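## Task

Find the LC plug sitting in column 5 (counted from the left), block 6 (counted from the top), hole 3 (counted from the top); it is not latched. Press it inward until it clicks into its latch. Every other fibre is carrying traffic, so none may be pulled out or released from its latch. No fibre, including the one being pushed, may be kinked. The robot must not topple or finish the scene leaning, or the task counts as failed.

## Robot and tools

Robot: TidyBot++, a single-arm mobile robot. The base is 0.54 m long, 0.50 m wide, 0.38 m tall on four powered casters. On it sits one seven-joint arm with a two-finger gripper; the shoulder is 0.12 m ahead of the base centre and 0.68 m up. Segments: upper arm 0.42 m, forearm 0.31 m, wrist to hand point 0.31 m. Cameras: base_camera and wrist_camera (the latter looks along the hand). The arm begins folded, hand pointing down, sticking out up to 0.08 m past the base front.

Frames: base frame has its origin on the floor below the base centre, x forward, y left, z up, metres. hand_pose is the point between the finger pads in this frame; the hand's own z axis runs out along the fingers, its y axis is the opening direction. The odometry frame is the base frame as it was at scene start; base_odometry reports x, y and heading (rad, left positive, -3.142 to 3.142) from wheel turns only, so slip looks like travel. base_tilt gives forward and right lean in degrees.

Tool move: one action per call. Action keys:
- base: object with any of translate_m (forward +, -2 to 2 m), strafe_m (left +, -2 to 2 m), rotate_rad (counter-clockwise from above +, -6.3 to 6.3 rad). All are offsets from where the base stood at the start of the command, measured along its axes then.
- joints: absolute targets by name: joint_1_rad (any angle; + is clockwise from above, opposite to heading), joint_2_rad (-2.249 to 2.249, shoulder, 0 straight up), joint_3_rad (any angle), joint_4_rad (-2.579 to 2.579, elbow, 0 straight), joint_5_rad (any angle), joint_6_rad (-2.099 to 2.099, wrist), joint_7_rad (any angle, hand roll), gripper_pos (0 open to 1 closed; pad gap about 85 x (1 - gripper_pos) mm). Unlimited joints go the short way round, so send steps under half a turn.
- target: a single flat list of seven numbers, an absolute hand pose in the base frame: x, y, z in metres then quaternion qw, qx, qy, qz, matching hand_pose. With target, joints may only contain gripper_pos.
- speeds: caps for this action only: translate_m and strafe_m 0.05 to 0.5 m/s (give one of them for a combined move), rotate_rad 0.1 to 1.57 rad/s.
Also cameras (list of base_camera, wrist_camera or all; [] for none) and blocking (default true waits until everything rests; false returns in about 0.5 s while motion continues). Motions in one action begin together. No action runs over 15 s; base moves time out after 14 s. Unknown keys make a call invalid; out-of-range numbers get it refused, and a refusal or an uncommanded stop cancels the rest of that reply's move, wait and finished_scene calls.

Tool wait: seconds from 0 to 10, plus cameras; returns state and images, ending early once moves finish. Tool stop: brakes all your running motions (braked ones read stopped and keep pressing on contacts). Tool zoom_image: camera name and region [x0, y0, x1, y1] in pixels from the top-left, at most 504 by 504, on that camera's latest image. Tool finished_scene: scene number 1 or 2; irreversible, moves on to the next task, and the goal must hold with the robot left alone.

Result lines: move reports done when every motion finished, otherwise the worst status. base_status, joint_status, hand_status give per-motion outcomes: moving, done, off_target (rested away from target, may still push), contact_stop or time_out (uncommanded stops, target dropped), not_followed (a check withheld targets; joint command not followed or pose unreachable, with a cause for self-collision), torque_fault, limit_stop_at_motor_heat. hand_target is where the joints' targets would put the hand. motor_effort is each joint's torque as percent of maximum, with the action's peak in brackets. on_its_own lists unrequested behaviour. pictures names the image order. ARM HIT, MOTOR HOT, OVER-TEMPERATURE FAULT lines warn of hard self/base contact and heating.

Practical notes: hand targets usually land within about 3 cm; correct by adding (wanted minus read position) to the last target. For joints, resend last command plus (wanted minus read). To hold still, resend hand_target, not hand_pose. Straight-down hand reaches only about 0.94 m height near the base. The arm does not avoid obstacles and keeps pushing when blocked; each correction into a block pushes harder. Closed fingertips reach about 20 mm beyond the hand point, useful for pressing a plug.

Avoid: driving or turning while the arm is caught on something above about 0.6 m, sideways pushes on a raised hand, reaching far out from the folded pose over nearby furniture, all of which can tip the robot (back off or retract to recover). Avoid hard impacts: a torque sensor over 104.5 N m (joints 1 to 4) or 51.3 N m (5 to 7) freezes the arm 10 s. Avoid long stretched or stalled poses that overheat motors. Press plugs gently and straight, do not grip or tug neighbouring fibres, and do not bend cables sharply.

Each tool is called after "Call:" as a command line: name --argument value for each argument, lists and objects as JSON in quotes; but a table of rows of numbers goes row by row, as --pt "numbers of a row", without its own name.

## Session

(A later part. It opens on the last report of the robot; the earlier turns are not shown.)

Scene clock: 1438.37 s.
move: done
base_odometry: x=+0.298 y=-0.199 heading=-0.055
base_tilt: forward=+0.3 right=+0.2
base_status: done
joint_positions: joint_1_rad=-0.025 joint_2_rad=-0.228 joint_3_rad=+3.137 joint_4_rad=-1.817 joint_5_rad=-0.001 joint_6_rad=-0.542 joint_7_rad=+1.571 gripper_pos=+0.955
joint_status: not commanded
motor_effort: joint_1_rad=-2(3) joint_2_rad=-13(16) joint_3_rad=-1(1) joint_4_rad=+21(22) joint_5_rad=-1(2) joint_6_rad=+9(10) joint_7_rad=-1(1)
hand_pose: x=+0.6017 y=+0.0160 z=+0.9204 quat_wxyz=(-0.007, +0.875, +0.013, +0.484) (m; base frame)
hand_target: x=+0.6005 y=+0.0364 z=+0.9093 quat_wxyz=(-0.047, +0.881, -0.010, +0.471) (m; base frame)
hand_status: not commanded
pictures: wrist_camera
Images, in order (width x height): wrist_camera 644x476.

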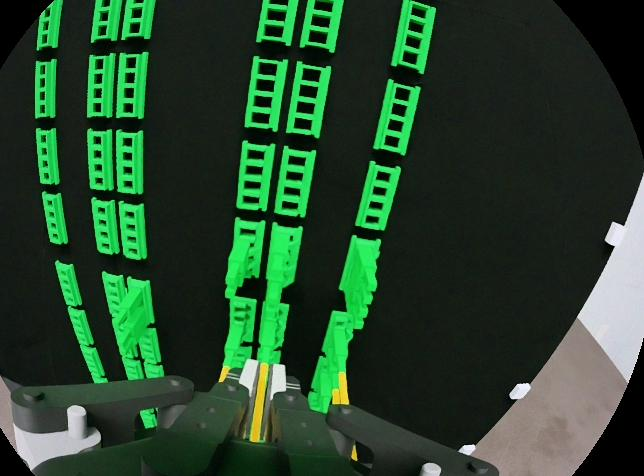

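Call:
move --base '{"translate_m": 0.002}' --speeds '{"translate_m": 0.05}' --cameras '[]'

Call:
move --base '{"translate_m": 0.002}' --speeds '{"translate_m": 0.05}' --cameras '["wrist_camera"]'

Call:
zoom_image --camera "wrist_camera" --region '[240, 345, 290, 415]'

Scene clock: 1444.13 s.
move: done
base_odometry: x=+0.300 y=-0.199 heading=-0.056
base_tilt: forward=+0.3 right=+0.2
base_status: done
joint_positions: joint_1_rad=-0.026 joint_2_rad=-0.229 joint_3_rad=+3.137 joint_4_rad=-1.818 joint_5_rad=-0.001 joint_6_rad=-0.542 joint_7_rad=+1.571 gripper_pos=+0.955
joint_status: not commanded
motor_effort: joint_1_rad=-2(3) joint_2_rad=-11(13) joint_3_rad=-1(2) joint_4_rad=+21(22) joint_5_rad=-1(2) joint_6_rad=+10(12) joint_7_rad=+0(1)
hand_pose: x=+0.6012 y=+0.0166 z=+0.9202 quat_wxyz=(-0.008, +0.875, +0.013, +0.484) (m; base frame)
hand_target: x=+0.6005 y=+0.0364 z=+0.9093 quat_wxyz=(-0.047, +0.881, -0.010, +0.471) (m; base frame)
hand_status: not commanded
pictures: none
No camera images: "cameras" was empty.

Scene clock: 1444.63 s.
move: done
base_odometry: x=+0.302 y=-0.199 heading=-0.056
base_tilt: forward=+0.4 right=+0.2
base_status: done
joint_positions: joint_1_rad=-0.027 joint_2_rad=-0.230 joint_3_rad=+3.137 joint_4_rad=-1.819 joint_5_rad=-0.001 joint_6_rad=-0.542 joint_7_rad=+1.571 gripper_pos=+0.955
joint_status: not commanded
motor_effort: joint_1_rad=-2(3) joint_2_rad=-10(11) joint_3_rad=+0(2) joint_4_rad=+21(22) joint_5_rad=-1(2) joint_6_rad=+10(12) joint_7_rad=-1(1)
hand_pose: x=+0.6007 y=+0.0171 z=+0.9202 quat_wxyz=(-0.008, +0.875, +0.014, +0.484) (m; base frame)
hand_target: x=+0.6005 y=+0.0364 z=+0.9093 quat_wxyz=(-0.047, +0.881, -0.010, +0.471) (m; base frame)
hand_status: not commanded
pictures: wrist_camera
Images, in order (width x height): wrist_camera 644x476.

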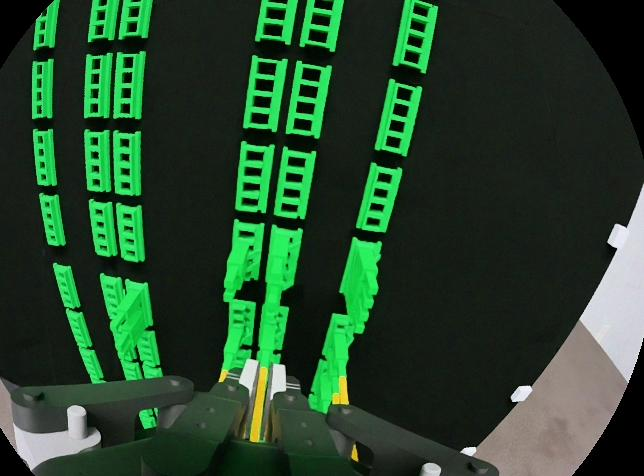

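Scaled by 7.200.

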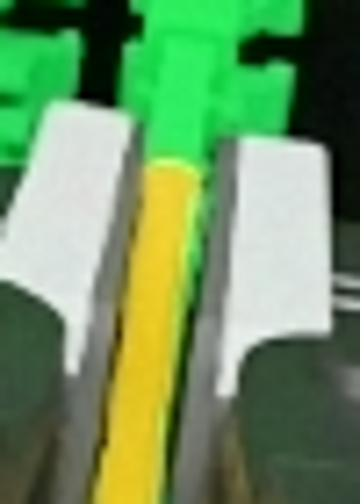

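Call:
zoom_image --camera "wrist_camera" --region '[225, 295, 295, 365]'

Scaled by 7.200.

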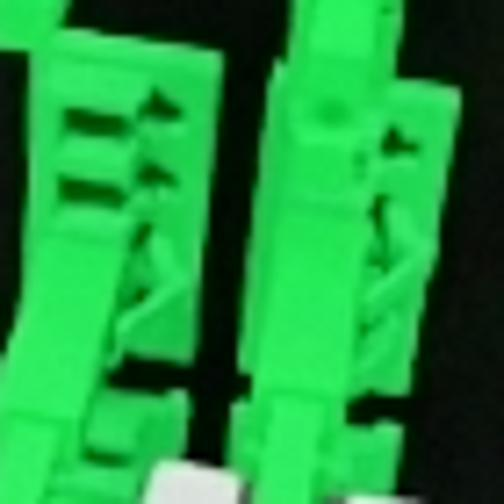

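Call:
move --base '{"translate_m": 0.003}' --speeds '{"translate_m": 0.05}' --cameras '["wrist_camera"]'

Call:
zoom_image --camera "wrist_camera" --region '[225, 295, 295, 365]'

Call:
zoom_image --camera "wrist_camera" --region '[240, 345, 290, 415]'

Scene clock: 1453.73 s.
move: done
base_odometry: x=+0.305 y=-0.200 heading=-0.056
base_tilt: forward=+0.4 right=+0.2
base_status: done
joint_positions: joint_1_rad=-0.028 joint_2_rad=-0.233 joint_3_rad=+3.137 joint_4_rad=-1.822 joint_5_rad=-0.001 joint_6_rad=-0.542 joint_7_rad=+1.571 gripper_pos=+0.955
joint_status: not commanded
motor_effort: joint_1_rad=-2(2) joint_2_rad=-10(10) joint_3_rad=-1(2) joint_4_rad=+21(22) joint_5_rad=-1(2) joint_6_rad=+10(13) joint_7_rad=-1(1)
hand_pose: x=+0.5994 y=+0.0177 z=+0.9200 quat_wxyz=(-0.008, +0.875, +0.014, +0.484) (m; base frame)
hand_target: x=+0.6005 y=+0.0364 z=+0.9093 quat_wxyz=(-0.047, +0.881, -0.010, +0.471) (m; base frame)
hand_status: not commanded
pictures: wrist_camera
Images, in order (width x height): wrist_camera 644x476.

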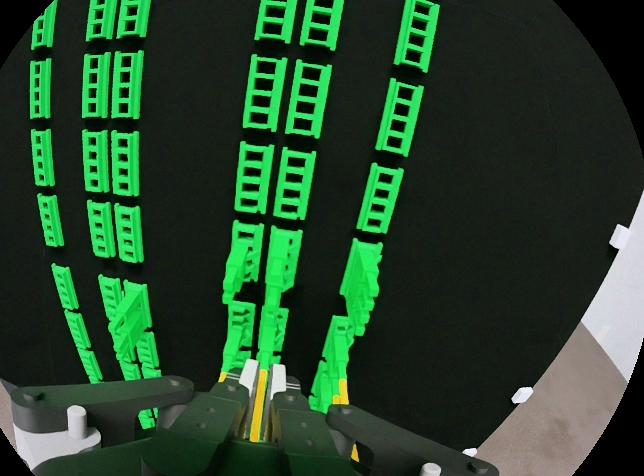

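Scaled by 7.200.

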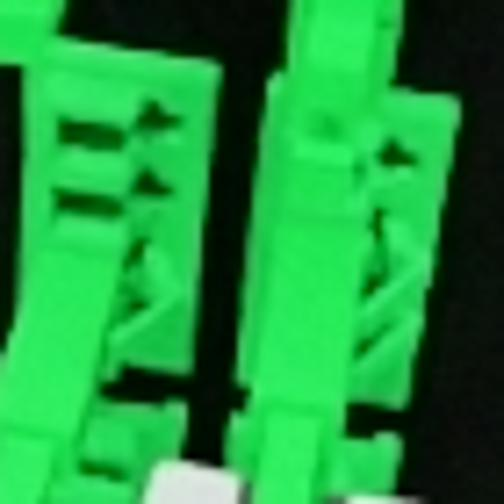

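Scaled by 7.200.

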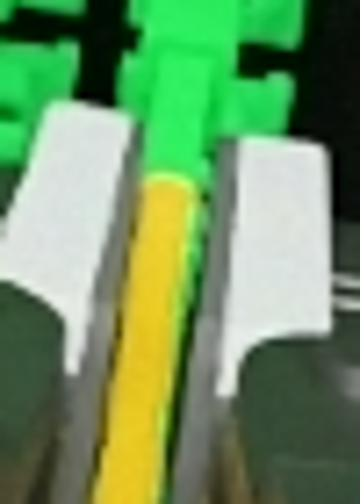

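Call:
move --base '{"translate_m": 0.003}' --speeds '{"translate_m": 0.05}' --cameras '["wrist_camera"]'

Call:
zoom_image --camera "wrist_camera" --region '[225, 295, 295, 365]'

Call:
zoom_image --camera "wrist_camera" --region '[240, 345, 290, 415]'

Scene clock: 1459.33 s.
move: done
base_odometry: x=+0.307 y=-0.200 heading=-0.057
base_tilt: forward=+0.4 right=+0.3
base_status: done
joint_positions: joint_1_rad=-0.029 joint_2_rad=-0.238 joint_3_rad=+3.137 joint_4_rad=-1.827 joint_5_rad=-0.001 joint_6_rad=-0.545 joint_7_rad=+1.571 gripper_pos=+0.955
joint_status: not commanded
motor_effort: joint_1_rad=-2(2) joint_2_rad=-10(10) joint_3_rad=+0(2) joint_4_rad=+21(23) joint_5_rad=-1(1) joint_6_rad=+10(15) joint_7_rad=+0(1)
hand_pose: x=+0.5970 y=+0.0182 z=+0.9186 quat_wxyz=(-0.008, +0.876, +0.015, +0.483) (m; base frame)
hand_target: x=+0.6005 y=+0.0364 z=+0.9093 quat_wxyz=(-0.047, +0.881, -0.010, +0.471) (m; base frame)
hand_status: not commanded
pictures: wrist_camera
Images, in order (width x height): wrist_camera 644x476.

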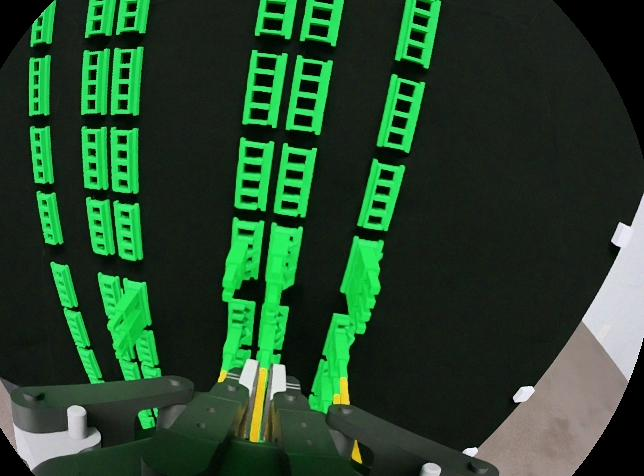

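Scaled by 7.200.

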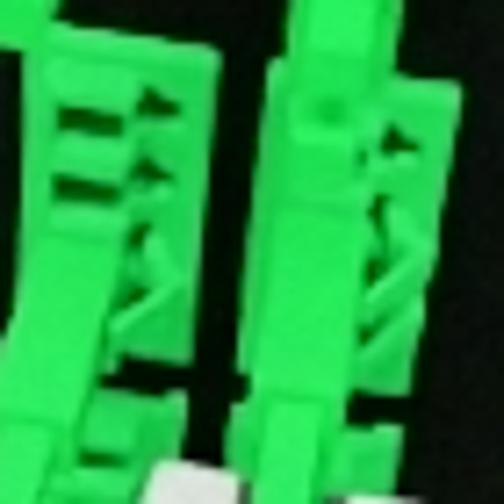

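Scaled by 7.200.

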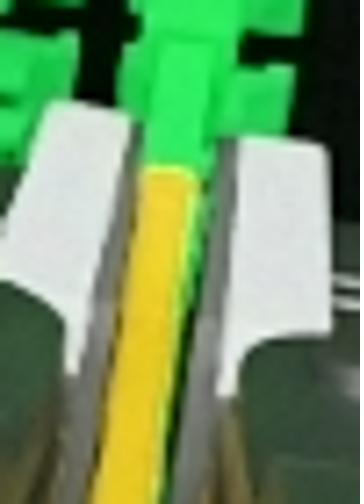

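Call:
move --joints '{"joint_4_rad": -1.812}' --cameras '[]'

Call:
move --base '{"translate_m": 0.004}' --speeds '{"translate_m": 0.05}' --cameras '["wrist_camera"]'

Call:
zoom_image --camera "wrist_camera" --region '[225, 295, 295, 365]'

Scene clock: 1471.40 s.
move: done
base_odometry: x=+0.307 y=-0.200 heading=-0.057
base_tilt: forward=+0.3 right=+0.3
base_status: not commanded
joint_positions: joint_1_rad=-0.029 joint_2_rad=-0.238 joint_3_rad=+3.137 joint_4_rad=-1.827 joint_5_rad=-0.001 joint_6_rad=-0.545 joint_7_rad=+1.571 gripper_pos=+0.955
joint_status: all done
motor_effort: joint_1_rad=-1(2) joint_2_rad=-10(11) joint_3_rad=+0(0) joint_4_rad=+22(25) joint_5_rad=-1(1) joint_6_rad=+12(13) joint_7_rad=+0(1)
hand_pose: x=+0.5971 y=+0.0182 z=+0.9187 quat_wxyz=(-0.008, +0.876, +0.015, +0.483) (m; base frame)
hand_target: x=+0.6027 y=+0.0366 z=+0.9162 quat_wxyz=(-0.047, +0.878, -0.010, +0.476) (m; base frame)
hand_status: not commanded
pictures: none
No camera images: "cameras" was empty.

Scene clock: 1472.07 s.
move: done
base_odometry: x=+0.311 y=-0.201 heading=-0.057
base_tilt: forward=+0.4 right=+0.3
base_status: done
joint_positions: joint_1_rad=-0.030 joint_2_rad=-0.230 joint_3_rad=+3.136 joint_4_rad=-1.826 joint_5_rad=-0.002 joint_6_rad=-0.551 joint_7_rad=+1.571 gripper_pos=+0.955
joint_status: not commanded
motor_effort: joint_1_rad=-1(1) joint_2_rad=-13(15) joint_3_rad=+0(3) joint_4_rad=+22(25) joint_5_rad=-1(1) joint_6_rad=+11(16) joint_7_rad=+0(2)
hand_pose: x=+0.5981 y=+0.0188 z=+0.9139 quat_wxyz=(-0.009, +0.879, +0.015, +0.477) (m; base frame)
hand_target: x=+0.6027 y=+0.0366 z=+0.9162 quat_wxyz=(-0.047, +0.878, -0.010, +0.476) (m; base frame)
hand_status: not commanded
pictures: wrist_camera
Images, in order (width x height): wrist_camera 644x476.

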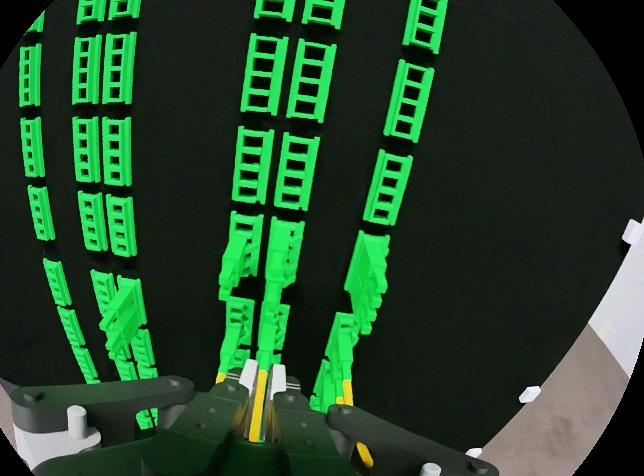

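Scaled by 7.200.

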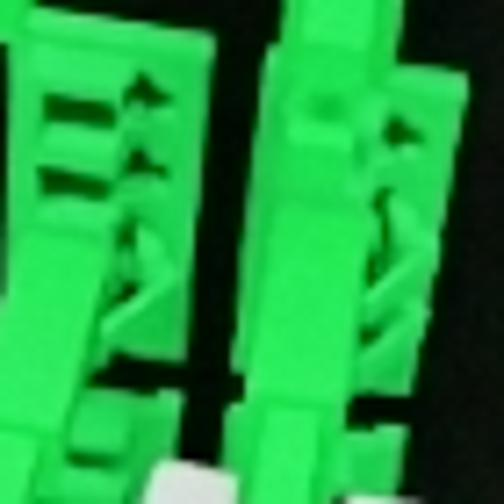

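Call:
move --base '{"translate_m": -0.008}' --speeds '{"translate_m": 0.05}' --cameras '["wrist_camera"]'

Call:
zoom_image --camera "wrist_camera" --region '[225, 285, 295, 355]'

Scene clock: 1477.63 s.
move: done
base_odometry: x=+0.303 y=-0.200 heading=-0.057
base_tilt: forward=+0.4 right=+0.2
base_status: done
joint_positions: joint_1_rad=-0.030 joint_2_rad=-0.224 joint_3_rad=+3.138 joint_4_rad=-1.818 joint_5_rad=-0.002 joint_6_rad=-0.551 joint_7_rad=+1.571 gripper_pos=+0.955
joint_status: not commanded
motor_effort: joint_1_rad=-2(4) joint_2_rad=-14(17) joint_3_rad=-1(4) joint_4_rad=+20(22) joint_5_rad=-1(2) joint_6_rad=+8(10) joint_7_rad=+0(1)
hand_pose: x=+0.6007 y=+0.0181 z=+0.9156 quat_wxyz=(-0.008, +0.878, +0.015, +0.478) (m; base frame)
hand_target: x=+0.6027 y=+0.0366 z=+0.9162 quat_wxyz=(-0.047, +0.878, -0.010, +0.476) (m; base frame)
hand_status: not commanded
pictures: wrist_camera
Images, in order (width x height): wrist_camera 644x476.

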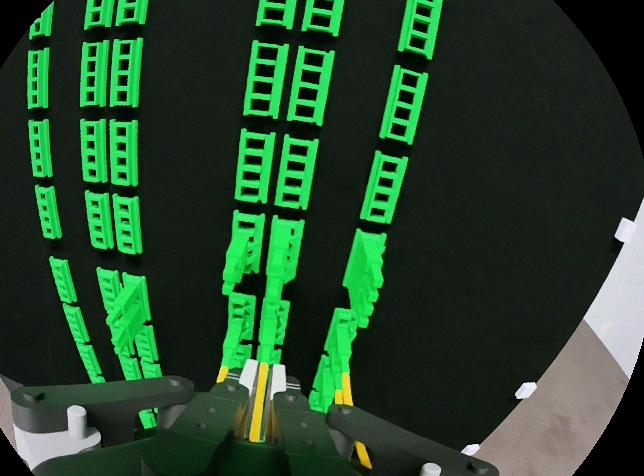

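Scaled by 7.200.

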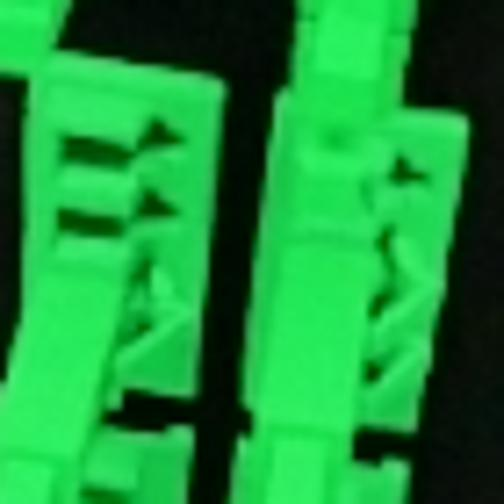

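Call:
move --base '{"translate_m": -0.003}' --speeds '{"translate_m": 0.05}' --cameras '[]'

Call:
move --joints '{"joint_4_rad": -1.805}' --cameras '[]'

Call:
move --joints '{"joint_4_rad": -1.801}' --cameras '["wrist_camera"]'

Call:
zoom_image --camera "wrist_camera" --region '[240, 345, 290, 415]'

Scene clock: 1488.67 s.
move: done
base_odometry: x=+0.301 y=-0.199 heading=-0.056
base_tilt: forward=+0.4 right=+0.2
base_status: done
joint_positions: joint_1_rad=-0.030 joint_2_rad=-0.223 joint_3_rad=+3.138 joint_4_rad=-1.818 joint_5_rad=-0.002 joint_6_rad=-0.551 joint_7_rad=+1.571 gripper_pos=+0.955
joint_status: not commanded
motor_effort: joint_1_rad=-2(5) joint_2_rad=-14(17) joint_3_rad=-1(3) joint_4_rad=+21(21) joint_5_rad=-1(3) joint_6_rad=+8(8) joint_7_rad=+0(1)
hand_pose: x=+0.6010 y=+0.0175 z=+0.9152 quat_wxyz=(-0.008, +0.878, +0.014, +0.478) (m; base frame)
hand_target: x=+0.6027 y=+0.0366 z=+0.9162 quat_wxyz=(-0.047, +0.878, -0.010, +0.476) (m; base frame)
hand_status: not commanded
pictures: none
No camera images: "cameras" was empty.

Scene clock: 1489.13 s.
move: done
base_odometry: x=+0.301 y=-0.199 heading=-0.056
base_tilt: forward=+0.4 right=+0.3
base_status: not commanded
joint_positions: joint_1_rad=-0.030 joint_2_rad=-0.223 joint_3_rad=+3.138 joint_4_rad=-1.817 joint_5_rad=-0.002 joint_6_rad=-0.551 joint_7_rad=+1.571 gripper_pos=+0.955
joint_status: all done
motor_effort: joint_1_rad=-2(2) joint_2_rad=-15(15) joint_3_rad=-1(1) joint_4_rad=+20(21) joint_5_rad=-1(1) joint_6_rad=+8(9) joint_7_rad=+0(1)
hand_pose: x=+0.6012 y=+0.0175 z=+0.9160 quat_wxyz=(-0.008, +0.878, +0.014, +0.478) (m; base frame)
hand_target: x=+0.6039 y=+0.0366 z=+0.9203 quat_wxyz=(-0.047, +0.876, -0.010, +0.479) (m; base frame)
hand_status: not commanded
pictures: none
No camera images: "cameras" was empty.

Scene clock: 1489.53 s.
move: done
base_odometry: x=+0.301 y=-0.199 heading=-0.056
base_tilt: forward=+0.4 right=+0.3
base_status: not commanded
joint_positions: joint_1_rad=-0.030 joint_2_rad=-0.223 joint_3_rad=+3.138 joint_4_rad=-1.816 joint_5_rad=-0.002 joint_6_rad=-0.551 joint_7_rad=+1.571 gripper_pos=+0.955
joint_status: all done
motor_effort: joint_1_rad=-2(2) joint_2_rad=-15(15) joint_3_rad=-1(1) joint_4_rad=+21(21) joint_5_rad=-1(2) joint_6_rad=+8(9) joint_7_rad=+0(1)
hand_pose: x=+0.6014 y=+0.0176 z=+0.9166 quat_wxyz=(-0.008, +0.878, +0.014, +0.479) (m; base frame)
hand_target: x=+0.6046 y=+0.0367 z=+0.9226 quat_wxyz=(-0.047, +0.875, -0.010, +0.481) (m; base frame)
hand_status: not commanded
pictures: wrist_camera
Images, in order (width x height): wrist_camera 644x476.

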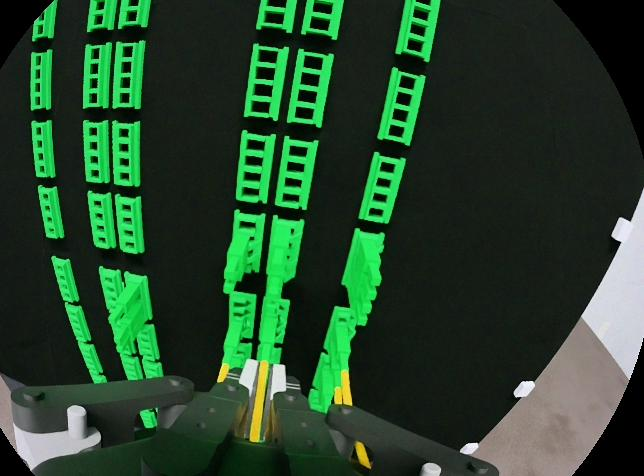

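Scaled by 7.200.

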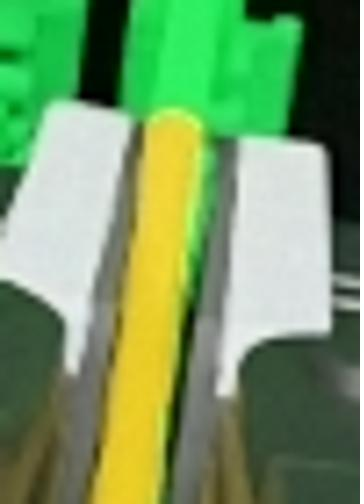

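Call:
move --joints '{"joint_4_rad": -1.796}' --cameras '[]'

Call:
move --joints '{"joint_4_rad": -1.792}' --cameras '["wrist_camera"]'

Call:
zoom_image --camera "wrist_camera" --region '[240, 345, 290, 415]'

Call:
zoom_image --camera "wrist_camera" --region '[225, 285, 295, 355]'

Scene clock: 1492.93 s.
move: done
base_odometry: x=+0.301 y=-0.199 heading=-0.056
base_tilt: forward=+0.3 right=+0.2
base_status: not commanded
joint_positions: joint_1_rad=-0.030 joint_2_rad=-0.223 joint_3_rad=+3.138 joint_4_rad=-1.813 joint_5_rad=-0.002 joint_6_rad=-0.551 joint_7_rad=+1.571 gripper_pos=+0.955
joint_status: all done
motor_effort: joint_1_rad=-2(2) joint_2_rad=-15(15) joint_3_rad=-1(1) joint_4_rad=+21(21) joint_5_rad=-1(2) joint_6_rad=+9(9) joint_7_rad=-1(1)
hand_pose: x=+0.6019 y=+0.0176 z=+0.9183 quat_wxyz=(-0.008, +0.877, +0.014, +0.480) (m; base frame)
hand_target: x=+0.6054 y=+0.0367 z=+0.9255 quat_wxyz=(-0.047, +0.874, -0.010, +0.483) (m; base frame)
hand_status: not commanded
pictures: none
No camera images: "cameras" was empty.

Scene clock: 1493.37 s.
move: done
base_odometry: x=+0.301 y=-0.199 heading=-0.056
base_tilt: forward=+0.3 right=+0.3
base_status: not commanded
joint_positions: joint_1_rad=-0.030 joint_2_rad=-0.223 joint_3_rad=+3.138 joint_4_rad=-1.811 joint_5_rad=-0.002 joint_6_rad=-0.551 joint_7_rad=+1.571 gripper_pos=+0.955
joint_status: all done
motor_effort: joint_1_rad=-2(3) joint_2_rad=-15(15) joint_3_rad=-1(1) joint_4_rad=+22(22) joint_5_rad=-1(2) joint_6_rad=+9(10) joint_7_rad=+0(1)
hand_pose: x=+0.6023 y=+0.0176 z=+0.9195 quat_wxyz=(-0.008, +0.877, +0.014, +0.481) (m; base frame)
hand_target: x=+0.6061 y=+0.0368 z=+0.9278 quat_wxyz=(-0.047, +0.873, -0.009, +0.485) (m; base frame)
hand_status: not commanded
pictures: wrist_camera
Images, in order (width x height): wrist_camera 644x476.

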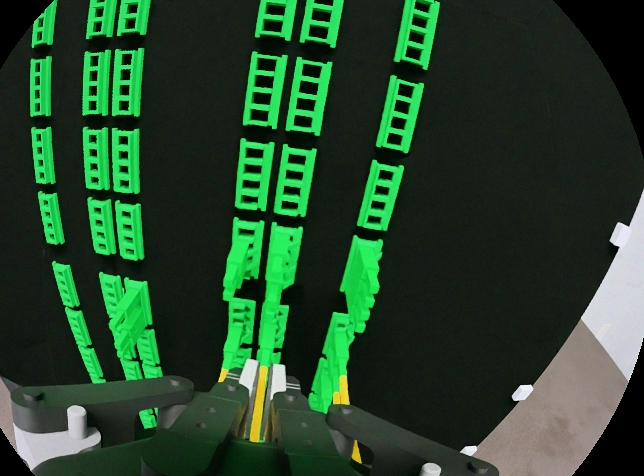

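Scaled by 7.200.

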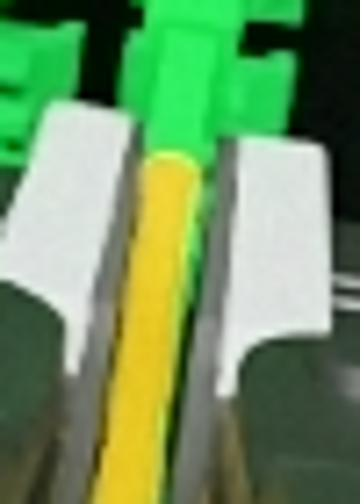

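Scaled by 7.200.

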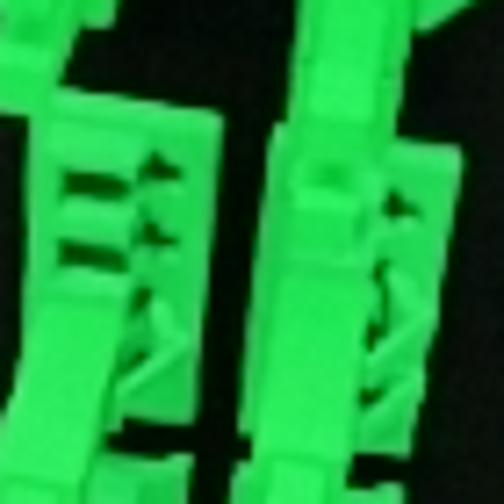

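Call:
move --joints '{"gripper_pos": 0.966}' --cameras '[]'

Call:
move --joints '{"joint_4_rad": -1.788}' --cameras '[]'

Call:
move --base '{"translate_m": 0.004}' --speeds '{"translate_m": 0.05}' --cameras '["wrist_camera"]'

Call:
zoom_image --camera "wrist_camera" --region '[240, 345, 290, 415]'

Scene clock: 1499.63 s.
move: done
base_odometry: x=+0.301 y=-0.199 heading=-0.056
base_tilt: forward=+0.3 right=+0.3
base_status: not commanded
joint_positions: joint_1_rad=-0.030 joint_2_rad=-0.223 joint_3_rad=+3.138 joint_4_rad=-1.811 joint_5_rad=-0.002 joint_6_rad=-0.551 joint_7_rad=+1.571 gripper_pos=+0.966
joint_status: all done
motor_effort: joint_1_rad=-2(2) joint_2_rad=-15(15) joint_3_rad=+0(2) joint_4_rad=+21(22) joint_5_rad=-1(1) joint_6_rad=+9(10) joint_7_rad=-1(1)
hand_pose: x=+0.6023 y=+0.0179 z=+0.9195 quat_wxyz=(-0.008, +0.877, +0.014, +0.481) (m; base frame)
hand_target: x=+0.6061 y=+0.0368 z=+0.9278 quat_wxyz=(-0.047, +0.873, -0.009, +0.485) (m; base frame)
hand_status: not commanded
pictures: none
No camera images: "cameras" was empty.

Scene clock: 1500.03 s.
move: done
base_odometry: x=+0.301 y=-0.199 heading=-0.056
base_tilt: forward=+0.4 right=+0.2
base_status: not commanded
joint_positions: joint_1_rad=-0.030 joint_2_rad=-0.223 joint_3_rad=+3.138 joint_4_rad=-1.810 joint_5_rad=-0.002 joint_6_rad=-0.551 joint_7_rad=+1.571 gripper_pos=+0.966
joint_status: all done
motor_effort: joint_1_rad=-2(2) joint_2_rad=-16(16) joint_3_rad=-1(1) joint_4_rad=+23(23) joint_5_rad=-1(1) joint_6_rad=+10(11) joint_7_rad=+0(1)
hand_pose: x=+0.6023 y=+0.0180 z=+0.9197 quat_wxyz=(-0.008, +0.877, +0.014, +0.481) (m; base frame)
hand_target: x=+0.6067 y=+0.0368 z=+0.9301 quat_wxyz=(-0.048, +0.872, -0.009, +0.487) (m; base frame)
hand_status: not commanded
pictures: none
No camera images: "cameras" was empty.

Scene clock: 1500.50 s.
move: done
base_odometry: x=+0.304 y=-0.200 heading=-0.057
base_tilt: forward=+0.4 right=+0.2
base_status: done
joint_positions: joint_1_rad=-0.031 joint_2_rad=-0.228 joint_3_rad=+3.138 joint_4_rad=-1.812 joint_5_rad=-0.002 joint_6_rad=-0.557 joint_7_rad=+1.571 gripper_pos=+0.966
joint_status: not commanded
motor_effort: joint_1_rad=-1(4) joint_2_rad=-11(16) joint_3_rad=+0(3) joint_4_rad=+24(26) joint_5_rad=-1(2) joint_6_rad=+14(17) joint_7_rad=+0(1)
hand_pose: x=+0.5999 y=+0.0186 z=+0.9197 quat_wxyz=(-0.009, +0.877, +0.015, +0.480) (m; base frame)
hand_target: x=+0.6067 y=+0.0368 z=+0.9301 quat_wxyz=(-0.048, +0.872, -0.009, +0.487) (m; base frame)
hand_status: not commanded
pictures: wrist_camera
Images, in order (width x height): wrist_camera 644x476.

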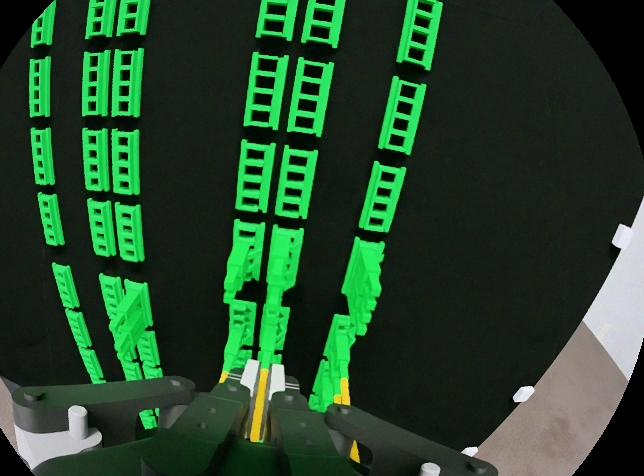

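Scaled by 7.200.

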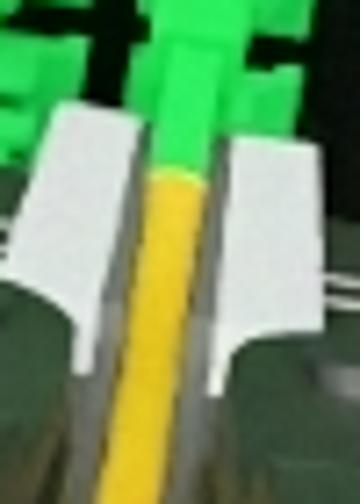

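Call:
move --base '{"translate_m": -0.006}' --speeds '{"translate_m": 0.05}' --cameras '["wrist_camera"]'

Call:
zoom_image --camera "wrist_camera" --region '[240, 345, 290, 415]'

Scene clock: 1505.80 s.
move: done
base_odometry: x=+0.299 y=-0.199 heading=-0.056
base_tilt: forward=+0.3 right=+0.3
base_status: done
joint_positions: joint_1_rad=-0.030 joint_2_rad=-0.218 joint_3_rad=+3.138 joint_4_rad=-1.804 joint_5_rad=-0.002 joint_6_rad=-0.554 joint_7_rad=+1.571 gripper_pos=+0.966
joint_status: not commanded
motor_effort: joint_1_rad=-3(4) joint_2_rad=-14(18) joint_3_rad=-2(4) joint_4_rad=+23(23) joint_5_rad=-2(3) joint_6_rad=+11(13) joint_7_rad=-1(1)
hand_pose: x=+0.6041 y=+0.0181 z=+0.9202 quat_wxyz=(-0.009, +0.877, +0.014, +0.480) (m; base frame)
hand_target: x=+0.6067 y=+0.0368 z=+0.9301 quat_wxyz=(-0.048, +0.872, -0.009, +0.487) (m; base frame)
hand_status: not commanded
pictures: wrist_camera
Images, in order (width x height): wrist_camera 644x476.

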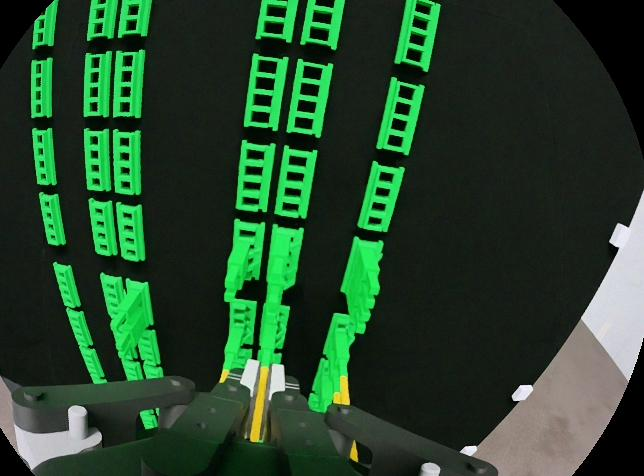

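Scaled by 7.200.

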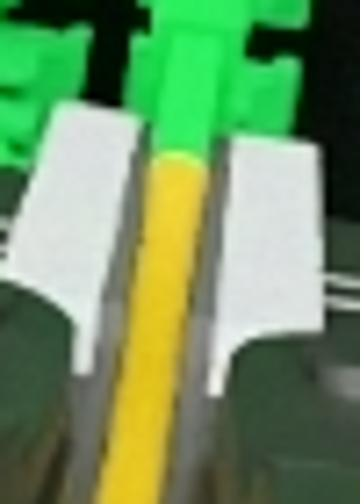

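Call:
move --base '{"translate_m": -0.004}' --speeds '{"translate_m": 0.05}' --cameras '["wrist_camera"]'

Call:
zoom_image --camera "wrist_camera" --region '[240, 345, 290, 415]'

Scene clock: 1508.47 s.
move: done
base_odometry: x=+0.295 y=-0.199 heading=-0.056
base_tilt: forward=+0.4 right=+0.3
base_status: done
joint_positions: joint_1_rad=-0.030 joint_2_rad=-0.214 joint_3_rad=+3.139 joint_4_rad=-1.800 joint_5_rad=-0.002 joint_6_rad=-0.553 joint_7_rad=+1.571 gripper_pos=+0.966
joint_status: not commanded
motor_effort: joint_1_rad=-3(5) joint_2_rad=-14(20) joint_3_rad=-2(4) joint_4_rad=+23(23) joint_5_rad=-2(3) joint_6_rad=+10(11) joint_7_rad=+0(1)
hand_pose: x=+0.6061 y=+0.0177 z=+0.9207 quat_wxyz=(-0.008, +0.877, +0.014, +0.481) (m; base frame)
hand_target: x=+0.6067 y=+0.0368 z=+0.9301 quat_wxyz=(-0.048, +0.872, -0.009, +0.487) (m; base frame)
hand_status: not commanded
pictures: wrist_camera
Images, in order (width x height): wrist_camera 644x476.

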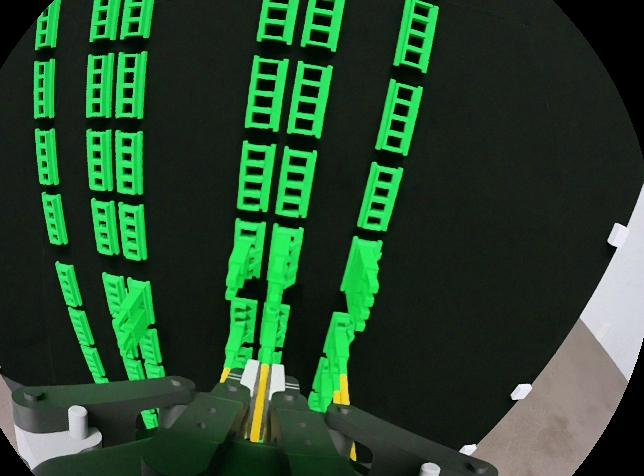

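Scaled by 7.200.

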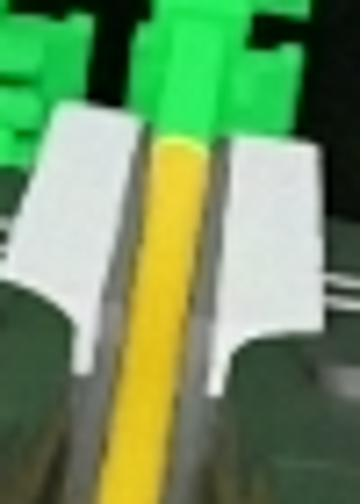

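Call:
move --base '{"translate_m": -0.003}' --speeds '{"translate_m": 0.05}' --cameras '["wrist_camera"]'

Call:
zoom_image --camera "wrist_camera" --region '[225, 285, 295, 355]'

Scene clock: 1519.97 s.
move: done
base_odometry: x=+0.292 y=-0.199 heading=-0.056
base_tilt: forward=+0.4 right=+0.3
base_status: done
joint_positions: joint_1_rad=-0.030 joint_2_rad=-0.212 joint_3_rad=+3.139 joint_4_rad=-1.798 joint_5_rad=-0.002 joint_6_rad=-0.553 joint_7_rad=+1.571 gripper_pos=+0.966
joint_status: not commanded
motor_effort: joint_1_rad=-4(5) joint_2_rad=-15(20) joint_3_rad=-3(4) joint_4_rad=+22(22) joint_5_rad=-2(3) joint_6_rad=+9(10) joint_7_rad=+0(1)
hand_pose: x=+0.6069 y=+0.0176 z=+0.9211 quat_wxyz=(-0.008, +0.877, +0.014, +0.481) (m; base frame)
hand_target: x=+0.6067 y=+0.0368 z=+0.9301 quat_wxyz=(-0.048, +0.872, -0.009, +0.487) (m; base frame)
hand_status: not commanded
pictures: wrist_camera
Images, in order (width x height): wrist_camera 644x476.

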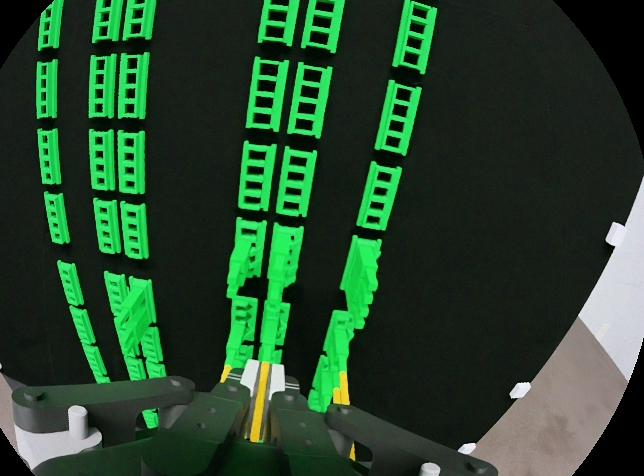

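Scaled by 7.200.

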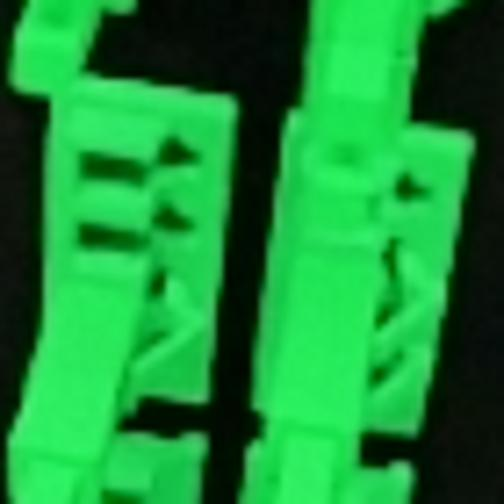

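Call:
move --joints '{"joint_4_rad": -1.784}' --base '{"translate_m": -0.003}' --speeds '{"translate_m": 0.05}' --cameras '[]'

Scene clock: 1521.70 s.
move: done
base_odometry: x=+0.289 y=-0.199 heading=-0.055
base_tilt: forward=+0.3 right=+0.3
base_status: done
joint_positions: joint_1_rad=-0.030 joint_2_rad=-0.210 joint_3_rad=+3.139 joint_4_rad=-1.795 joint_5_rad=-0.002 joint_6_rad=-0.553 joint_7_rad=+1.571 gripper_pos=+0.966
joint_status: all done
motor_effort: joint_1_rad=-4(5) joint_2_rad=-15(20) joint_3_rad=-3(4) joint_4_rad=+21(22) joint_5_rad=-2(3) joint_6_rad=+9(11) joint_7_rad=+0(1)
hand_pose: x=+0.6079 y=+0.0177 z=+0.9219 quat_wxyz=(-0.008, +0.876, +0.014, +0.481) (m; base frame)
hand_target: x=+0.6074 y=+0.0368 z=+0.9324 quat_wxyz=(-0.048, +0.871, -0.009, +0.488) (m; base frame)
hand_status: not commanded
pictures: none
No camera images: "cameras" was empty.

Call:
move --joints '{"joint_4_rad": -1.78}' --cameras '[]'

Scene clock: 1524.03 s.
move: done
base_odometry: x=+0.289 y=-0.199 heading=-0.055
base_tilt: forward=+0.3 right=+0.3
base_status: not commanded
joint_positions: joint_1_rad=-0.030 joint_2_rad=-0.210 joint_3_rad=+3.139 joint_4_rad=-1.795 joint_5_rad=-0.002 joint_6_rad=-0.553 joint_7_rad=+1.571 gripper_pos=+0.966
joint_status: all done
motor_effort: joint_1_rad=-4(4) joint_2_rad=-15(15) joint_3_rad=-3(4) joint_4_rad=+22(22) joint_5_rad=-2(3) joint_6_rad=+10(10) joint_7_rad=+0(1)
hand_pose: x=+0.6079 y=+0.0177 z=+0.9220 quat_wxyz=(-0.008, +0.876, +0.014, +0.481) (m; base frame)
hand_target: x=+0.6080 y=+0.0369 z=+0.9347 quat_wxyz=(-0.048, +0.870, -0.009, +0.490) (m; base frame)
hand_status: not commanded
pictures: none
No camera images: "cameras" was empty.

Call:
move --joints '{"joint_4_rad": -1.776}' --cameras '["wrist_camera"]'

Call:
zoom_image --camera "wrist_camera" --region '[225, 340, 305, 420]'

Scene clock: 1526.67 s.
move: done
base_odometry: x=+0.289 y=-0.199 heading=-0.055
base_tilt: forward=+0.3 right=+0.2
base_status: not commanded
joint_positions: joint_1_rad=-0.030 joint_2_rad=-0.210 joint_3_rad=+3.139 joint_4_rad=-1.795 joint_5_rad=-0.002 joint_6_rad=-0.553 joint_7_rad=+1.571 gripper_pos=+0.966
joint_status: all done
motor_effort: joint_1_rad=-4(4) joint_2_rad=-16(16) joint_3_rad=-4(4) joint_4_rad=+22(23) joint_5_rad=-2(3) joint_6_rad=+10(11) joint_7_rad=-1(1)
hand_pose: x=+0.6079 y=+0.0177 z=+0.9220 quat_wxyz=(-0.008, +0.876, +0.014, +0.481) (m; base frame)
hand_target: x=+0.6087 y=+0.0369 z=+0.9371 quat_wxyz=(-0.048, +0.869, -0.009, +0.492) (m; base frame)
hand_status: not commanded
pictures: wrist_camera
Images, in order (width x height): wrist_camera 644x476.

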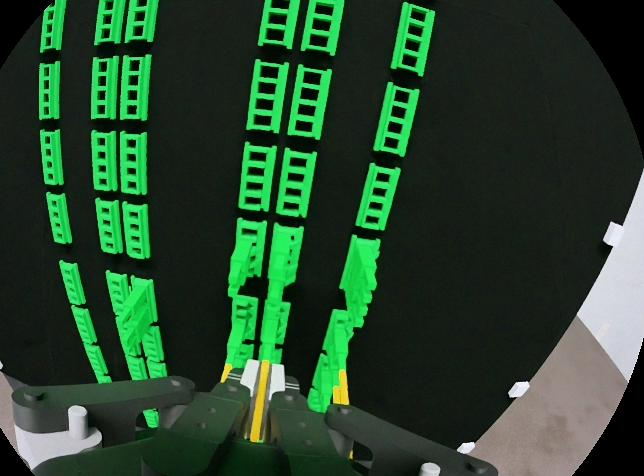

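Scaled by 6.300.

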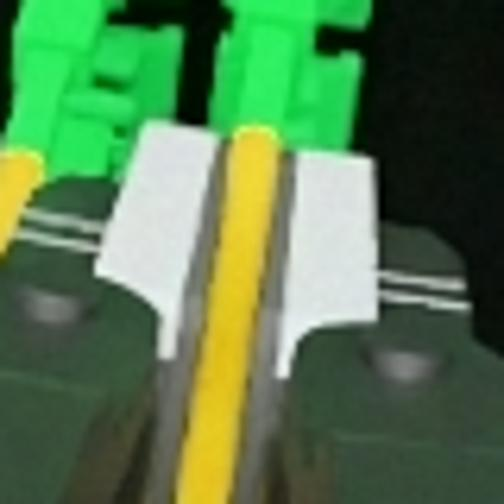

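Call:
move --joints '{"joint_4_rad": -1.771}' --cameras '[]'

Scene clock: 1531.80 s.
move: done
base_odometry: x=+0.289 y=-0.199 heading=-0.055
base_tilt: forward=+0.3 right=+0.2
base_status: not commanded
joint_positions: joint_1_rad=-0.030 joint_2_rad=-0.210 joint_3_rad=+3.139 joint_4_rad=-1.795 joint_5_rad=-0.002 joint_6_rad=-0.553 joint_7_rad=+1.571 gripper_pos=+0.966
joint_status: all done
motor_effort: joint_1_rad=-4(5) joint_2_rad=-16(17) joint_3_rad=-3(4) joint_4_rad=+23(24) joint_5_rad=-3(3) joint_6_rad=+10(12) joint_7_rad=+0(1)
hand_pose: x=+0.6079 y=+0.0177 z=+0.9221 quat_wxyz=(-0.008, +0.876, +0.014, +0.481) (m; base frame)
hand_target: x=+0.6094 y=+0.0370 z=+0.9400 quat_wxyz=(-0.048, +0.868, -0.009, +0.494) (m; base frame)
hand_status: not commanded
pictures: none
No camera images: "cameras" was empty.

Call:
move --base '{"translate_m": 0.004}' --speeds '{"translate_m": 0.05}' --cameras '[]'

Call:
move --base '{"translate_m": 0.004}' --speeds '{"translate_m": 0.05}' --cameras '[]'

Scene clock: 1551.17 s.
move: done
base_odometry: x=+0.293 y=-0.199 heading=-0.056
base_tilt: forward=+0.4 right=+0.3
base_status: done
joint_positions: joint_1_rad=-0.030 joint_2_rad=-0.211 joint_3_rad=+3.139 joint_4_rad=-1.794 joint_5_rad=-0.002 joint_6_rad=-0.553 joint_7_rad=+1.571 gripper_pos=+0.966
joint_status: not commanded
motor_effort: joint_1_rad=-2(5) joint_2_rad=-15(17) joint_3_rad=-1(4) joint_4_rad=+23(24) joint_5_rad=-1(3) joint_6_rad=+11(12) joint_7_rad=-1(1)
hand_pose: x=+0.6077 y=+0.0181 z=+0.9228 quat_wxyz=(-0.009, +0.876, +0.014, +0.482) (m; base frame)
hand_target: x=+0.6094 y=+0.0370 z=+0.9400 quat_wxyz=(-0.048, +0.868, -0.009, +0.494) (m; base frame)
hand_status: not commanded
pictures: none
No camera images: "cameras" was empty.

Scene clock: 1551.63 s.
move: done
base_odometry: x=+0.297 y=-0.199 heading=-0.056
base_tilt: forward=+0.4 right=+0.3
base_status: done
joint_positions: joint_1_rad=-0.031 joint_2_rad=-0.214 joint_3_rad=+3.138 joint_4_rad=-1.795 joint_5_rad=-0.002 joint_6_rad=-0.554 joint_7_rad=+1.571 gripper_pos=+0.966
joint_status: not commanded
motor_effort: joint_1_rad=-1(2) joint_2_rad=-15(16) joint_3_rad=+0(2) joint_4_rad=+24(25) joint_5_rad=-1(1) joint_6_rad=+13(14) joint_7_rad=-1(1)
hand_pose: x=+0.6068 y=+0.0186 z=+0.9233 quat_wxyz=(-0.009, +0.876, +0.015, +0.482) (m; base frame)
hand_target: x=+0.6094 y=+0.0370 z=+0.9400 quat_wxyz=(-0.048, +0.868, -0.009, +0.494) (m; base frame)
hand_status: not commanded
pictures: none
No camera images: "cameras" was empty.

Call:
zoom_image --camera "wrist_camera" --region '[225, 285, 295, 355]'

Call:
move --cameras '["wrist_camera"]'

Call:
zoom_image --camera "wrist_camera" --region '[225, 340, 305, 420]'

Call:
zoom_image --camera "wrist_camera" --region '[225, 285, 295, 355]'

Scaled by 7.200.

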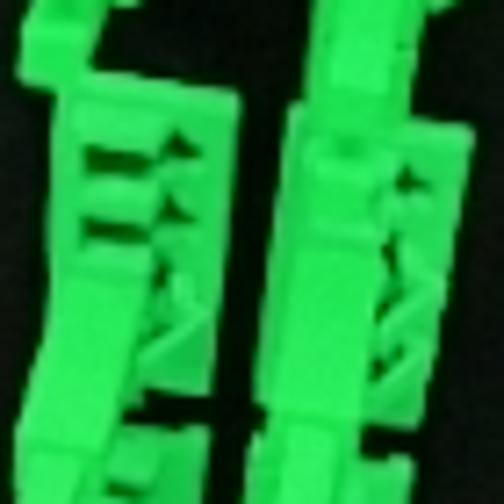

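Scene clock: 1554.13 s.
base_odometry: x=+0.297 y=-0.199 heading=-0.056
base_tilt: forward=+0.3 right=+0.3
base_status: done
joint_positions: joint_1_rad=-0.031 joint_2_rad=-0.214 joint_3_rad=+3.138 joint_4_rad=-1.795 joint_5_rad=-0.002 joint_6_rad=-0.554 joint_7_rad=+1.571 gripper_pos=+0.966
joint_status: not commanded
motor_effort: joint_1_rad=-1(2) joint_2_rad=-15(16) joint_3_rad=+1(2) joint_4_rad=+25(25) joint_5_rad=-1(1) joint_6_rad=+12(14) joint_7_rad=+0(1)
hand_pose: x=+0.6068 y=+0.0186 z=+0.9233 quat_wxyz=(-0.009, +0.876, +0.015, +0.482) (m; base frame)
hand_target: x=+0.6094 y=+0.0370 z=+0.9400 quat_wxyz=(-0.048, +0.868, -0.009, +0.494) (m; base frame)
hand_status: not commanded
pictures: wrist_camera
Images, in order (width x height): wrist_camera 644x476.

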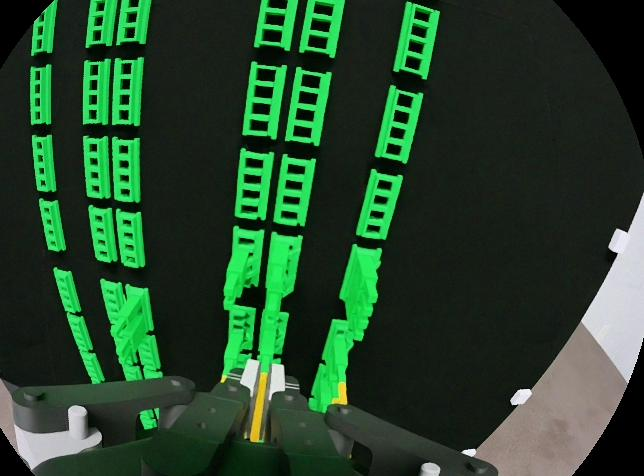

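Scaled by 6.300.

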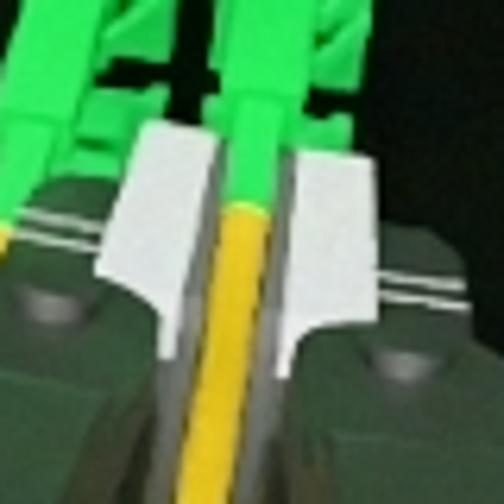

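Scaled by 7.200.

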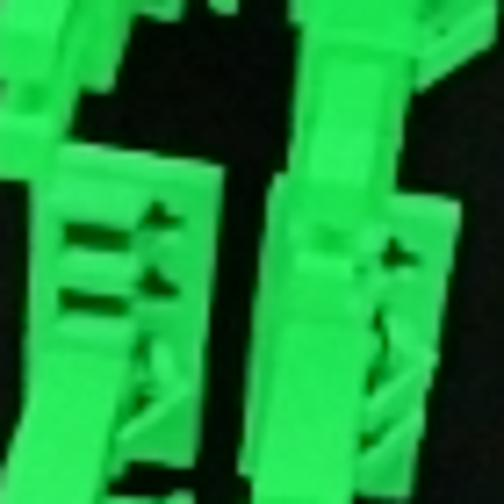

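Call:
move --base '{"translate_m": 0.003}' --speeds '{"translate_m": 0.05}' --cameras '[]'

Call:
move --base '{"translate_m": 0.003}' --speeds '{"translate_m": 0.05}' --cameras '[]'

Scene clock: 1562.53 s.
move: done
base_odometry: x=+0.300 y=-0.200 heading=-0.056
base_tilt: forward=+0.4 right=+0.3
base_status: done
joint_positions: joint_1_rad=-0.032 joint_2_rad=-0.219 joint_3_rad=+3.138 joint_4_rad=-1.797 joint_5_rad=-0.002 joint_6_rad=-0.558 joint_7_rad=+1.571 gripper_pos=+0.966
joint_status: not commanded
motor_effort: joint_1_rad=+0(2) joint_2_rad=-13(16) joint_3_rad=+1(3) joint_4_rad=+25(27) joint_5_rad=+0(1) joint_6_rad=+14(18) joint_7_rad=+0(1)
hand_pose: x=+0.6043 y=+0.0190 z=+0.9233 quat_wxyz=(-0.009, +0.876, +0.015, +0.482) (m; base frame)
hand_target: x=+0.6094 y=+0.0370 z=+0.9400 quat_wxyz=(-0.048, +0.868, -0.009, +0.494) (m; base frame)
hand_status: not commanded
pictures: none
No camera images: "cameras" was empty.

Scene clock: 1563.00 s.
move: done
base_odometry: x=+0.302 y=-0.200 heading=-0.057
base_tilt: forward=+0.4 right=+0.3
base_status: done
joint_positions: joint_1_rad=-0.032 joint_2_rad=-0.225 joint_3_rad=+3.137 joint_4_rad=-1.800 joint_5_rad=-0.002 joint_6_rad=-0.563 joint_7_rad=+1.571 gripper_pos=+0.966
joint_status: not commanded
motor_effort: joint_1_rad=+0(2) joint_2_rad=-11(13) joint_3_rad=+1(3) joint_4_rad=+25(27) joint_5_rad=+0(1) joint_6_rad=+15(19) joint_7_rad=+0(1)
hand_pose: x=+0.6018 y=+0.0194 z=+0.9233 quat_wxyz=(-0.009, +0.877, +0.016, +0.481) (m; base frame)
hand_target: x=+0.6094 y=+0.0370 z=+0.9400 quat_wxyz=(-0.048, +0.868, -0.009, +0.494) (m; base frame)
hand_status: not commanded
pictures: none
No camera images: "cameras" was empty.

Call:
move --base '{"translate_m": 0.004}' --speeds '{"translate_m": 0.05}' --cameras '[]'

Call:
move --base '{"translate_m": 0.004}' --speeds '{"translate_m": 0.05}' --cameras '["wrist_camera"]'

Call:
zoom_image --camera "wrist_camera" --region '[225, 285, 295, 355]'

Scene clock: 1566.97 s.
move: done
base_odometry: x=+0.306 y=-0.200 heading=-0.057
base_tilt: forward=+0.3 right=+0.3
base_status: done
joint_positions: joint_1_rad=-0.033 joint_2_rad=-0.232 joint_3_rad=+3.137 joint_4_rad=-1.803 joint_5_rad=-0.002 joint_6_rad=-0.569 joint_7_rad=+1.571 gripper_pos=+0.966
joint_status: not commanded
motor_effort: joint_1_rad=-1(2) joint_2_rad=-10(13) joint_3_rad=+1(3) joint_4_rad=+26(27) joint_5_rad=+0(1) joint_6_rad=+17(20) joint_7_rad=+0(1)
hand_pose: x=+0.5983 y=+0.0199 z=+0.9233 quat_wxyz=(-0.009, +0.877, +0.016, +0.480) (m; base frame)
hand_target: x=+0.6094 y=+0.0370 z=+0.9400 quat_wxyz=(-0.048, +0.868, -0.009, +0.494) (m; base frame)
hand_status: not commanded
pictures: none
No camera images: "cameras" was empty.

Scene clock: 1567.43 s.
move: done
base_odometry: x=+0.310 y=-0.201 heading=-0.057
base_tilt: forward=+0.3 right=+0.3
base_status: done
joint_positions: joint_1_rad=-0.034 joint_2_rad=-0.240 joint_3_rad=+3.136 joint_4_rad=-1.806 joint_5_rad=-0.002 joint_6_rad=-0.576 joint_7_rad=+1.571 gripper_pos=+0.966
joint_status: not commanded
motor_effort: joint_1_rad=+0(2) joint_2_rad=-8(12) joint_3_rad=+1(3) joint_4_rad=+26(27) joint_5_rad=-1(1) joint_6_rad=+18(21) joint_7_rad=+0(1)
hand_pose: x=+0.5948 y=+0.0205 z=+0.9233 quat_wxyz=(-0.010, +0.878, +0.017, +0.479) (m; base frame)
hand_target: x=+0.6094 y=+0.0370 z=+0.9400 quat_wxyz=(-0.048, +0.868, -0.009, +0.494) (m; base frame)
hand_status: not commanded
pictures: wrist_camera
Images, in order (width x height): wrist_camera 644x476.

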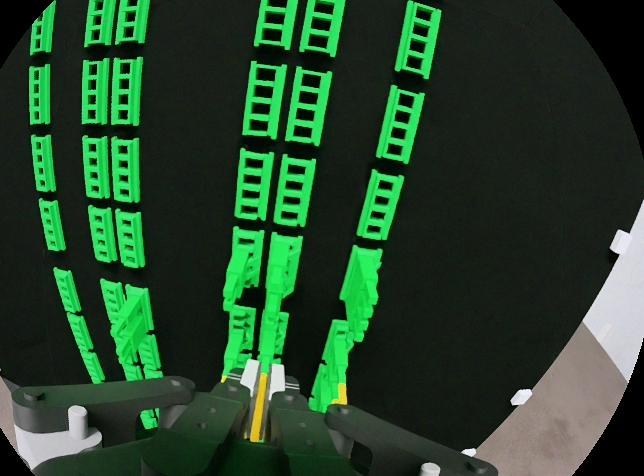

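Scaled by 7.200.

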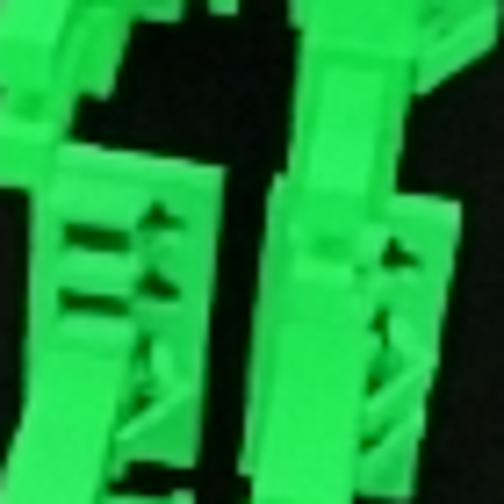

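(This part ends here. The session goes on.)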